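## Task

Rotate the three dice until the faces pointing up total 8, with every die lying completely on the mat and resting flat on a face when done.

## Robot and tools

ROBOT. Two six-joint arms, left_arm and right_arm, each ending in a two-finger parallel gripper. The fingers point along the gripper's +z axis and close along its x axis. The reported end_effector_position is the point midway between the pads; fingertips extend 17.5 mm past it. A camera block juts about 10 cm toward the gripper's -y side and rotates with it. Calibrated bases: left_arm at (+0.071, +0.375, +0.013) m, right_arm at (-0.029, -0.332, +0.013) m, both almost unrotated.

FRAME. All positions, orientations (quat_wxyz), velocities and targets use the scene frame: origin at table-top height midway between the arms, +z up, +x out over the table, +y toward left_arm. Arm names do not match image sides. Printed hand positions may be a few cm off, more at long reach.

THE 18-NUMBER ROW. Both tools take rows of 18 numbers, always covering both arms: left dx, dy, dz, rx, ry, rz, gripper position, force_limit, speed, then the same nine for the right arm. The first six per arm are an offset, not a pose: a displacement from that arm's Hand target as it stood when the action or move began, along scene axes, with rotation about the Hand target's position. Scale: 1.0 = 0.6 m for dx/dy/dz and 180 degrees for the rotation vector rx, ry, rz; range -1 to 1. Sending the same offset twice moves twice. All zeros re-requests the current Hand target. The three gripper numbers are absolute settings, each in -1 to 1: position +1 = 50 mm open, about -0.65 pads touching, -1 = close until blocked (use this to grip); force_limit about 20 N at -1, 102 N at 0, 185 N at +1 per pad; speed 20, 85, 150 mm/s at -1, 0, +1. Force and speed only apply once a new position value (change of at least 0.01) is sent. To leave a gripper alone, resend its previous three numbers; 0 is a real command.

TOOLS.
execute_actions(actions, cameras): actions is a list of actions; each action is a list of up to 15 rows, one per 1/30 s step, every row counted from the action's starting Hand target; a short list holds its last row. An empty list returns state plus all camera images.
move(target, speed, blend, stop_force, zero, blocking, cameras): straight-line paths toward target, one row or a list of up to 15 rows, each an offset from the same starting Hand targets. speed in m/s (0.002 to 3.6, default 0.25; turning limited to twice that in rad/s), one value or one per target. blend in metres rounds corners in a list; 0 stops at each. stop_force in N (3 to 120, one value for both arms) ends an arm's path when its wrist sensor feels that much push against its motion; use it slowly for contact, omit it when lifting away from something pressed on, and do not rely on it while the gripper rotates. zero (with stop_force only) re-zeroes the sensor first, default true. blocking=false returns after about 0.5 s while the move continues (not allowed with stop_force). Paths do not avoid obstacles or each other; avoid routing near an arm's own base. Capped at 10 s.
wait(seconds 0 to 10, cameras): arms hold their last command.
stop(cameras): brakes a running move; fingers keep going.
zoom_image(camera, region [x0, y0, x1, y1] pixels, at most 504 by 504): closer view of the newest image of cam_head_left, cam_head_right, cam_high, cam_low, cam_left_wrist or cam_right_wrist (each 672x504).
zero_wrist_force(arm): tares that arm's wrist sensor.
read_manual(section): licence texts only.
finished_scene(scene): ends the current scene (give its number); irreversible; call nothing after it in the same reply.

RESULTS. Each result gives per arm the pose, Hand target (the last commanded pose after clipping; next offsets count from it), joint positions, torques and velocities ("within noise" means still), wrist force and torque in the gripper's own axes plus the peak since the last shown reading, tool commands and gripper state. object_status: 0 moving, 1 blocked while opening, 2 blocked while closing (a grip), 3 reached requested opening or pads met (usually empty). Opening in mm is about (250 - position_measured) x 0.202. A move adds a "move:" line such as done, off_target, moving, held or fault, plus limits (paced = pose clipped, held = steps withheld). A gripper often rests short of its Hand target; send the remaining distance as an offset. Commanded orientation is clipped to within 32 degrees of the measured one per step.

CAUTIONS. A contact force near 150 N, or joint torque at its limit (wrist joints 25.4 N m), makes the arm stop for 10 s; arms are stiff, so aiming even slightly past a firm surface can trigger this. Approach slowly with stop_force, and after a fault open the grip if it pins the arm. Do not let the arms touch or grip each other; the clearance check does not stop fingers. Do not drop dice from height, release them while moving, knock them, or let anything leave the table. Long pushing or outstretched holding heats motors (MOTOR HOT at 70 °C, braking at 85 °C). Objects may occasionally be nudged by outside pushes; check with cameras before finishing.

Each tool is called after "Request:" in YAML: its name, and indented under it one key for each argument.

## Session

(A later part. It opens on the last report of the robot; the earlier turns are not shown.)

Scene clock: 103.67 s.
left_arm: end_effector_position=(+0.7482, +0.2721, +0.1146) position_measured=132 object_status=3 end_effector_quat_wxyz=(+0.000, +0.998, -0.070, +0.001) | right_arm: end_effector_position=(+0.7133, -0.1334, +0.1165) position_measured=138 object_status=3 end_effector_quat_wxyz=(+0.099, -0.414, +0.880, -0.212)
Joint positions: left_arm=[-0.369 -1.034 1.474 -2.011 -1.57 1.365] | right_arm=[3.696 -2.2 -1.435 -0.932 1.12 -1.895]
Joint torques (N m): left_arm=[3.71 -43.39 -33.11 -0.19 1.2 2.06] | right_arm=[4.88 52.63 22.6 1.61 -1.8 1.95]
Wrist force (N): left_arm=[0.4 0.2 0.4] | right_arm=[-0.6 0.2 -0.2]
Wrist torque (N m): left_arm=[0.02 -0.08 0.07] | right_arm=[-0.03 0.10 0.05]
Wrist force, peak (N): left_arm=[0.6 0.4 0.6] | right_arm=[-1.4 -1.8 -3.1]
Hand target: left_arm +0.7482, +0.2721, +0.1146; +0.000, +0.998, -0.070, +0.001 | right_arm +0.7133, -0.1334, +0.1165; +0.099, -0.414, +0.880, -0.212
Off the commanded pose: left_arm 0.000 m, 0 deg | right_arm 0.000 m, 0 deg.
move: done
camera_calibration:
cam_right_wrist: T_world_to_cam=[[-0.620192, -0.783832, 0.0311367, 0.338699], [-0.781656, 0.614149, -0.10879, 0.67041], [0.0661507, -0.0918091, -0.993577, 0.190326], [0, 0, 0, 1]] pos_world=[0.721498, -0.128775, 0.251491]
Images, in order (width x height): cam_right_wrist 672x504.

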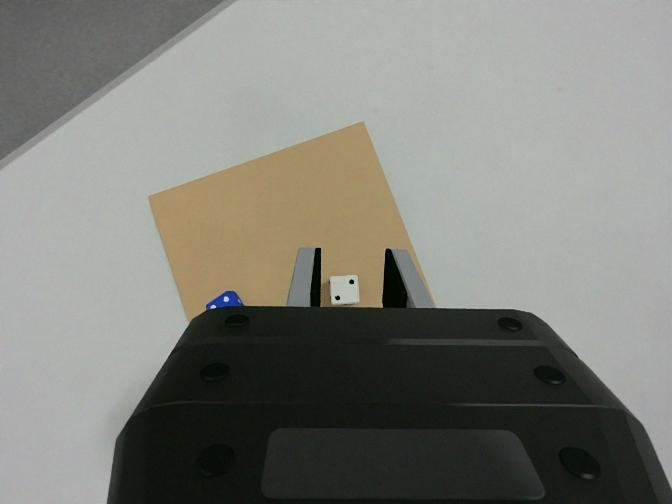

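Request:
move:
  target:
    - [0,0,0,0,0,0,0.14,-0.9,-0.8,0,0,0.03,0,0,0,0.1,-0.9,-0.8]
    - [0,0,0,0,0,0,0.14,-0.9,-0.8,-0.5988,-0.5443,-0.094,0.1511,0.0474,-0.3579,1,-0.9,0]
  speed: 0.5
  blend: [0.02,0]
  cameras: ["cam_right_wrist","cam_high"]

Scene clock: 110.17 s.
left_arm: end_effector_position=(+0.7482, +0.2721, +0.1146) position_measured=132 object_status=3 end_effector_quat_wxyz=(+0.000, +0.998, -0.070, +0.001) | right_arm: end_effector_position=(+0.3540, -0.4600, +0.0601) position_measured=3 object_status=0 end_effector_quat_wxyz=(+0.000, +0.134, +0.991, +0.000)
Joint positions: left_arm=[-0.369 -1.034 1.474 -2.011 -1.57 1.365] | right_arm=[3.123 -1.589 -2.351 -0.773 1.57 -1.289]
Joint torques (N m): left_arm=[4.2 -43.16 -32.89 -0.29 1.16 2.1] | right_arm=[-8.93 21.37 13.05 2.44 1.44 1.86]
Wrist force (N): left_arm=[0.3 -0.1 0.3] | right_arm=[-0.1 0.1 0.3]
Wrist torque (N m): left_arm=[-0.02 -0.06 0.06] | right_arm=[0.03 0.00 0.11]
Wrist force, peak (N): left_arm=[0.6 0.3 0.7] | right_arm=[-3.3 -1.5 -3.2]
Hand target: left_arm +0.7482, +0.2721, +0.1146; +0.000, +0.998, -0.070, +0.001 | right_arm +0.3540, -0.4600, +0.0601; +0.000, +0.134, +0.991, +0.000
Off the commanded pose: left_arm 0.000 m, 0 deg | right_arm 0.000 m, 0 deg.
move: done; blend cut to 0.009 m at target 1
camera_calibration:
cam_right_wrist: T_world_to_cam=[[-0.972701, 0.231441, 0.0169496, 0.454316], [0.222306, 0.908371, 0.354178, 0.336034], [0.0665746, 0.348277, -0.935024, 0.326873], [0, 0, 0, 1]] pos_world=[0.34545, -0.524233, 0.178918]
Images, in order (width x height): cam_high 672x504, cam_right_wrist 672x504.

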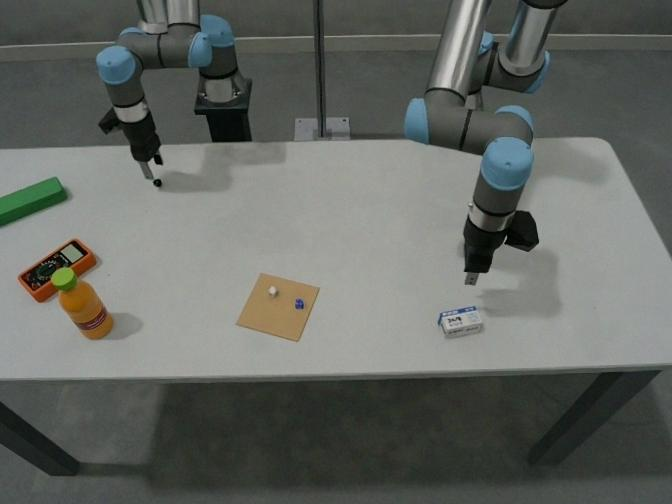

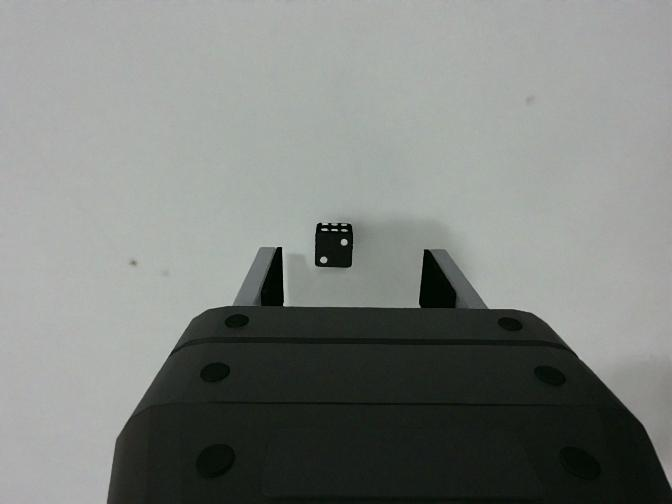

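Request:
move:
  target: [0,0,0,0,0,0,0.14,-0.9,-0.8,0.0015,-0.0025,-0.066,0,0,0,1,-0.9,0]
  speed: 0.04
  stop_force: 8

Request:
move:
  target:
    - [0,0,0,0,0,0,0.14,-0.9,-0.8,0,0,0,0,0,0,1,-0.9,0]
    - [0,0,0,0,0,0,0.14,-0.9,-0.8,0,0,0,0,0,0,-1,-0.9,-0.6]
    - [0,0,0,0,0,0,0.14,-0.9,-0.8,0,0,0.15,0,0,0,-1,-0.9,-0.6]
  speed: 0.2
  cameras: ["cam_right_wrist","cam_low"]

Scene clock: 115.17 s.
left_arm: end_effector_position=(+0.7482, +0.2721, +0.1146) position_measured=132 object_status=3 end_effector_quat_wxyz=(+0.000, +0.998, -0.070, +0.001) | right_arm: end_effector_position=(+0.3549, -0.4615, +0.0205) position_measured=3 object_status=3 end_effector_quat_wxyz=(+0.000, +0.134, +0.991, +0.000)
Joint positions: left_arm=[-0.369 -1.034 1.474 -2.011 -1.57 1.365] | right_arm=[3.119 -1.695 -2.39 -0.629 1.57 -1.293]
Joint torques (N m): left_arm=[4.24 -43.42 -32.94 -0.41 1.09 2.04] | right_arm=[2.24 20.75 27.99 4.76 0.77 0.6]
Wrist force (N): left_arm=[0.1 0.2 0.8] | right_arm=[-0.1 0.5 0.3]
Wrist torque (N m): left_arm=[0.01 -0.03 0.07] | right_arm=[0.09 0.03 0.17]
Wrist force, peak (N): left_arm=[0.5 0.5 0.5] | right_arm=[-0.1 0.4 1.0]
Hand target: left_arm +0.7482, +0.2721, +0.1146; +0.000, +0.998, -0.070, +0.001 | right_arm +0.3549, -0.4615, +0.0205; +0.000, +0.134, +0.991, +0.000
Off the commanded pose: left_arm 0.000 m, 0 deg | right_arm 0.000 m, 0 deg.
move: done

Scene clock: 117.57 s.
left_arm: end_effector_position=(+0.7482, +0.2721, +0.1146) position_measured=132 object_status=3 end_effector_quat_wxyz=(+0.000, +0.998, -0.070, +0.001) | right_arm: end_effector_position=(+0.3548, -0.4615, +0.1104) position_measured=173 object_status=2 end_effector_quat_wxyz=(+0.000, +0.134, +0.991, +0.000)
Joint positions: left_arm=[-0.369 -1.034 1.474 -2.011 -1.57 1.365] | right_arm=[3.119 -1.488 -2.278 -0.947 1.57 -1.293]
Joint torques (N m): left_arm=[4.4 -43.55 -32.33 -0.43 1.01 2.14] | right_arm=[8.53 23.65 30.86 1.35 1.05 1.9]
Wrist force (N): left_arm=[0.7 0.3 0.5] | right_arm=[0.1 0.2 0.2]
Wrist torque (N m): left_arm=[0.04 -0.12 0.07] | right_arm=[0.05 -0.01 0.13]
Wrist force, peak (N): left_arm=[0.4 0.7 0.5] | right_arm=[0.3 0.5 3.1]
Hand target: left_arm +0.7482, +0.2721, +0.1146; +0.000, +0.998, -0.070, +0.001 | right_arm +0.3549, -0.4615, +0.1105; +0.000, +0.134, +0.991, +0.000
Off the commanded pose: left_arm 0.000 m, 0 deg | right_arm 0.000 m, 0 deg.
move: done
camera_calibration:
cam_right_wrist: T_world_to_cam=[[-0.972708, 0.231407, 0.0170405, 0.45465], [0.222308, 0.908379, 0.354157, 0.31939], [0.0664752, 0.34828, -0.935031, 0.374404], [0, 0, 0, 1]] pos_world=[0.34635, -0.525733, 0.229218]
Images, in order (width x height): cam_low 672x504, cam_right_wrist 672x504.

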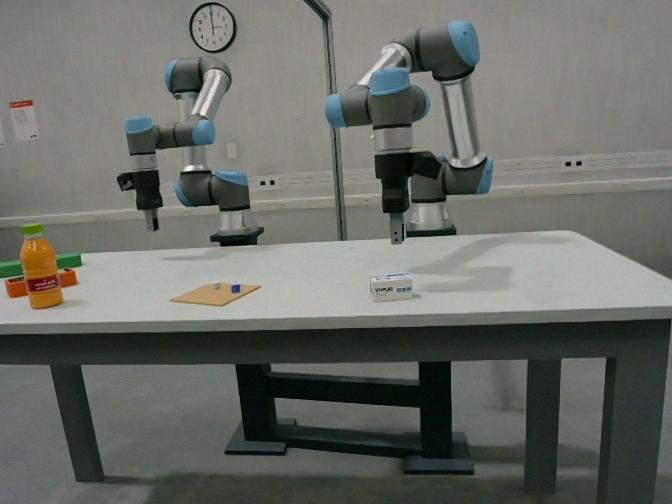

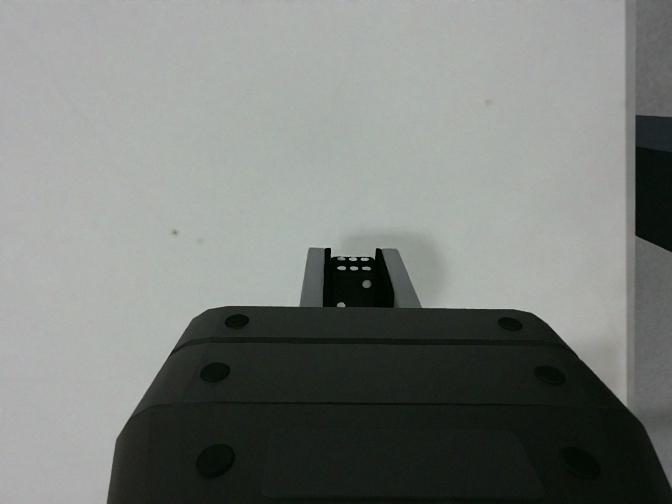

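Request:
move:
  target:
    - [0,0,0,0,0,0,0.14,-0.9,-0.8,0.6503,0.4825,0,0,0,0.295,-1,-0.9,-0.6]
    - [0,0,0,0,0,0,0.14,-0.9,-0.8,0.6503,0.4825,-0.117,0,0,0.295,-1,-0.9,-0.6]
  speed: [0.45,0.25]
  blend: [0.015,0]
  cameras: ["cam_right_wrist","cam_high"]

Scene clock: 124.67 s.
left_arm: end_effector_position=(+0.7482, +0.2721, +0.1146) position_measured=132 object_status=3 end_effector_quat_wxyz=(+0.000, +0.998, -0.070, +0.001) | right_arm: end_effector_position=(+0.7451, -0.1720, +0.0405) position_measured=173 object_status=2 end_effector_quat_wxyz=(+0.000, -0.324, +0.946, +0.000) end_effector_velocity=(+0.001, +0.001, -0.001) end_effector_angular_velocity=(+0.002, -0.003, +0.001)
Joint positions: left_arm=[-0.369 -1.034 1.474 -2.011 -1.57 1.365] | right_arm=[3.482 -2.422 -1.129 -1.162 1.57 -1.856]
Joint velocities: left_arm=[within noise] | right_arm=[0 -0.001 -0.001 0.006 0.001 0]
Joint torques (N m): left_arm=[3.61 -42.86 -32.12 -0.36 1.07 1.98] | right_arm=[-7.96 50.57 21.31 4.76 -1.86 -2.22]
Wrist force (N): left_arm=[0.4 0.3 0.5] | right_arm=[0.0 0.4 0.4]
Wrist torque (N m): left_arm=[0.03 -0.07 0.06] | right_arm=[0.09 -0.02 0.00]
Wrist force, peak (N): left_arm=[0.4 0.3 0.8] | right_arm=[2.6 -3.5 0.4]
Hand target: left_arm +0.7482, +0.2721, +0.1146; +0.000, +0.998, -0.070, +0.001 | right_arm +0.7451, -0.1720, +0.0403; +0.000, -0.324, +0.946, +0.000
Off the commanded pose: left_arm 0.000 m, 0 deg | right_arm 0.000 m, 0 deg.
move: done
camera_calibration:
cam_right_wrist: T_world_to_cam=[[-0.76908, -0.63893, 0.0168761, 0.467047], [-0.59298, 0.723126, 0.354209, 0.570015], [-0.238519, 0.262408, -0.935014, 0.394651], [0, 0, 0, 1]] pos_world=[0.791336, -0.217341, 0.159218]
Images, in order (width x height): cam_high 672x504, cam_right_wrist 672x504.

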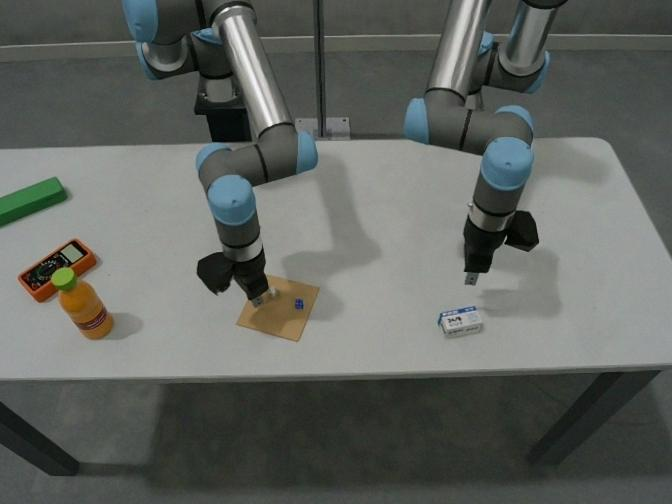

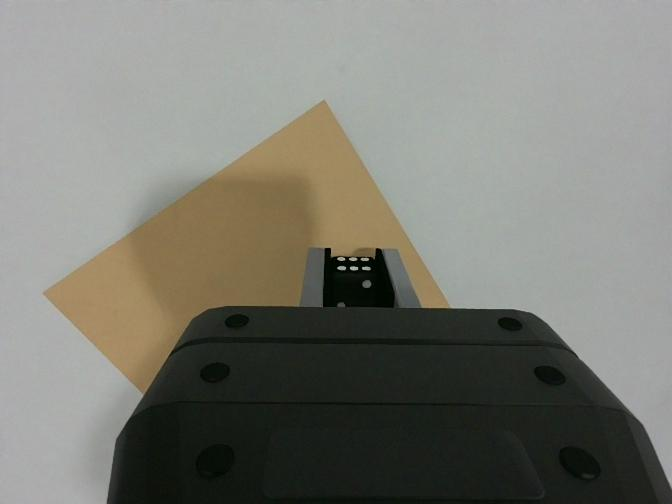

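Request:
move:
  target: [0,0,0,0,0,0,0.14,-0.9,-0.8,0,0,-0.035,0,0,0,-1,-0.9,-0.6]
  speed: 0.02
  stop_force: 4

Request:
move:
  target:
    - [0,0,0,0,0,0,0.14,-0.9,-0.8,0,0,0,0,0,0,-1,-0.9,-0.6]
    - [0,0,0,0,0,0,0.14,-0.9,-0.8,0,0,0,0,0,0,0.14,-0.9,-0.8]
    - [0,0,0,0,0,0,0.14,-0.9,-0.8,0,0,0.13,0,0,0,0.14,-0.9,-0.8]
    - [0,0,0,0,0,0,0.14,-0.9,-0.8,-0.2,-0.15,0.16,0,0,0,0.14,-0.9,-0.8]
  speed: 0.25
  blend: [0,0,0.02,0]
  cameras: ["cam_right_wrist","cam_high"]

Request:
zoom_image:
  camera: "cam_high"
  region: [230, 265, 330, 345]

Scene clock: 130.23 s.
left_arm: end_effector_position=(+0.7482, +0.2721, +0.1146) position_measured=132 object_status=3 end_effector_quat_wxyz=(+0.000, +0.998, -0.070, +0.001) | right_arm: end_effector_position=(+0.7451, -0.1720, +0.0245) position_measured=173 object_status=2 end_effector_quat_wxyz=(+0.000, -0.324, +0.946, +0.000)
Joint positions: left_arm=[-0.369 -1.034 1.474 -2.011 -1.57 1.365] | right_arm=[3.482 -2.439 -1.141 -1.133 1.57 -1.856]
Joint torques (N m): left_arm=[3.79 -42.91 -31.99 -0.55 1.01 2.03] | right_arm=[-3.76 56.28 32.65 1.26 -1.76 -2.12]
Wrist force (N): left_arm=[0.3 0.0 0.3] | right_arm=[-2.1 0.1 -5.4]
Wrist torque (N m): left_arm=[-0.01 -0.05 0.07] | right_arm=[0.09 -0.05 0.01]
Wrist force, peak (N): left_arm=[0.5 0.3 0.8] | right_arm=[7.8 2.8 -27.3]
Hand target: left_arm +0.7482, +0.2721, +0.1146; +0.000, +0.998, -0.070, +0.001 | right_arm +0.7451, -0.1720, +0.0245; +0.000, -0.324, +0.946, +0.000 (not the last commanded pose)
Off the commanded pose: left_arm 0.000 m, 0 deg | right_arm 0.005 m, 0 deg.
move: contact (right_arm)

Scene clock: 132.63 s.
left_arm: end_effector_position=(+0.7482, +0.2721, +0.1146) position_measured=132 object_status=3 end_effector_quat_wxyz=(+0.000, +0.998, -0.070, +0.001) | right_arm: end_effector_position=(+0.6252, -0.2620, +0.1205) position_measured=132 object_status=3 end_effector_quat_wxyz=(+0.000, -0.324, +0.946, +0.000)
Joint positions: left_arm=[-0.369 -1.034 1.474 -2.011 -1.57 1.365] | right_arm=[3.42 -2.042 -1.559 -1.11 1.57 -1.919]
Joint torques (N m): left_arm=[3.41 -43.22 -32.41 -0.47 1 2.07] | right_arm=[2.96 50.71 18.65 2.5 -2.05 1.35]
Wrist force (N): left_arm=[0.5 0.2 0.4] | right_arm=[0.1 0.4 0.3]
Wrist torque (N m): left_arm=[0.02 -0.08 0.07] | right_arm=[0.09 -0.02 0.04]
Wrist force, peak (N): left_arm=[0.2 0.3 0.7] | right_arm=[-2.0 0.3 -5.5]
Hand target: left_arm +0.7482, +0.2721, +0.1146; +0.000, +0.998, -0.070, +0.001 | right_arm +0.6251, -0.2620, +0.1205; +0.000, -0.324, +0.946, +0.000
Off the commanded pose: left_arm 0.000 m, 0 deg | right_arm 0.000 m, 0 deg.
move: done
camera_calibration:
cam_right_wrist: T_world_to_cam=[[-0.769126, -0.638873, 0.0169037, 0.315944], [-0.59292, 0.723175, 0.354209, 0.535541], [-0.238519, 0.262409, -0.935013, 0.464541], [0, 0, 0, 1]] pos_world=[0.671335, -0.307341, 0.239318]
Images, in order (width x height): cam_high 672x504, cam_right_wrist 672x504.

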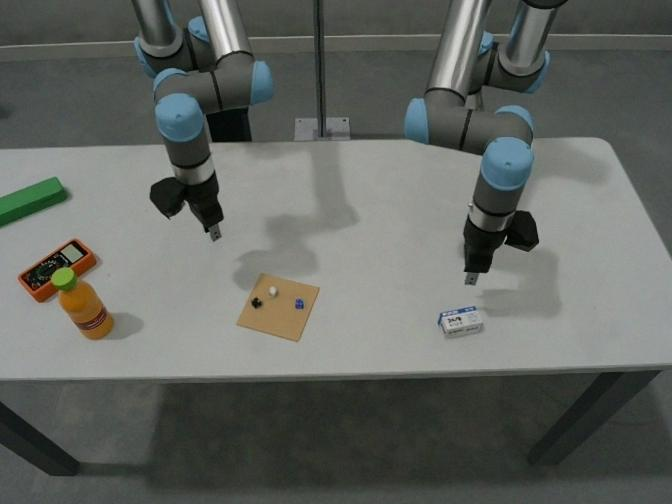

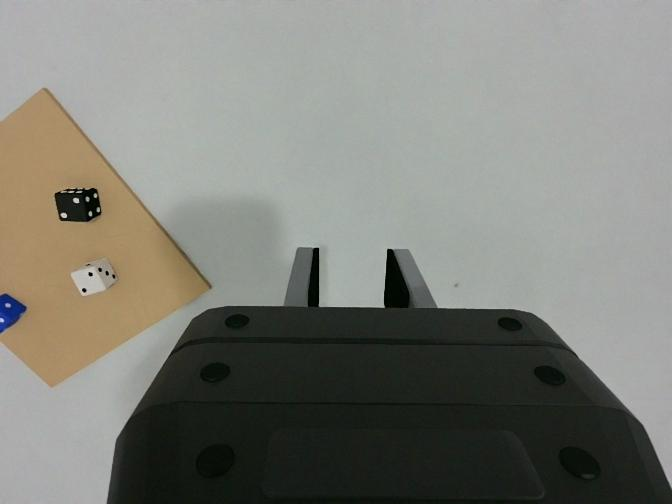

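Scaled by 5.040 from the camera's 672x504 image, which has a finer 960x720 frame.

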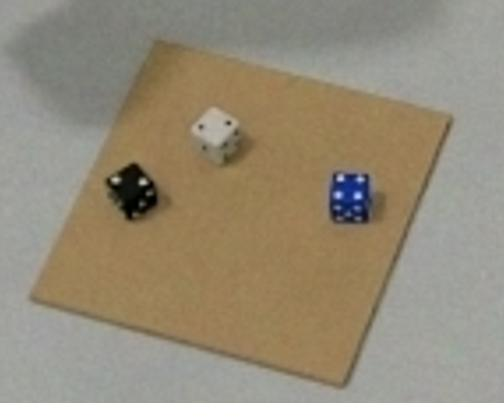

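Request:
zoom_image:
  camera: "cam_right_wrist"
  region: [40, 175, 130, 305]

Scaled by 3.877 from the camera's 672x504 image, which has a finer 960x720 frame.

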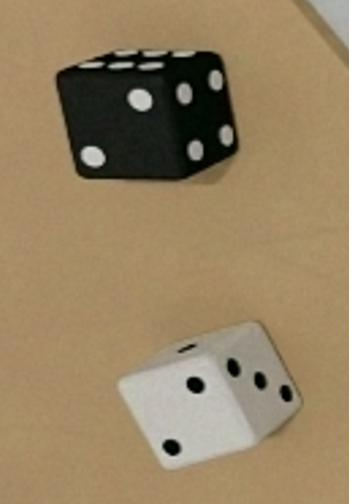

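Request:
finished_scene:
  scene: 2

The scene is finished: the task was done.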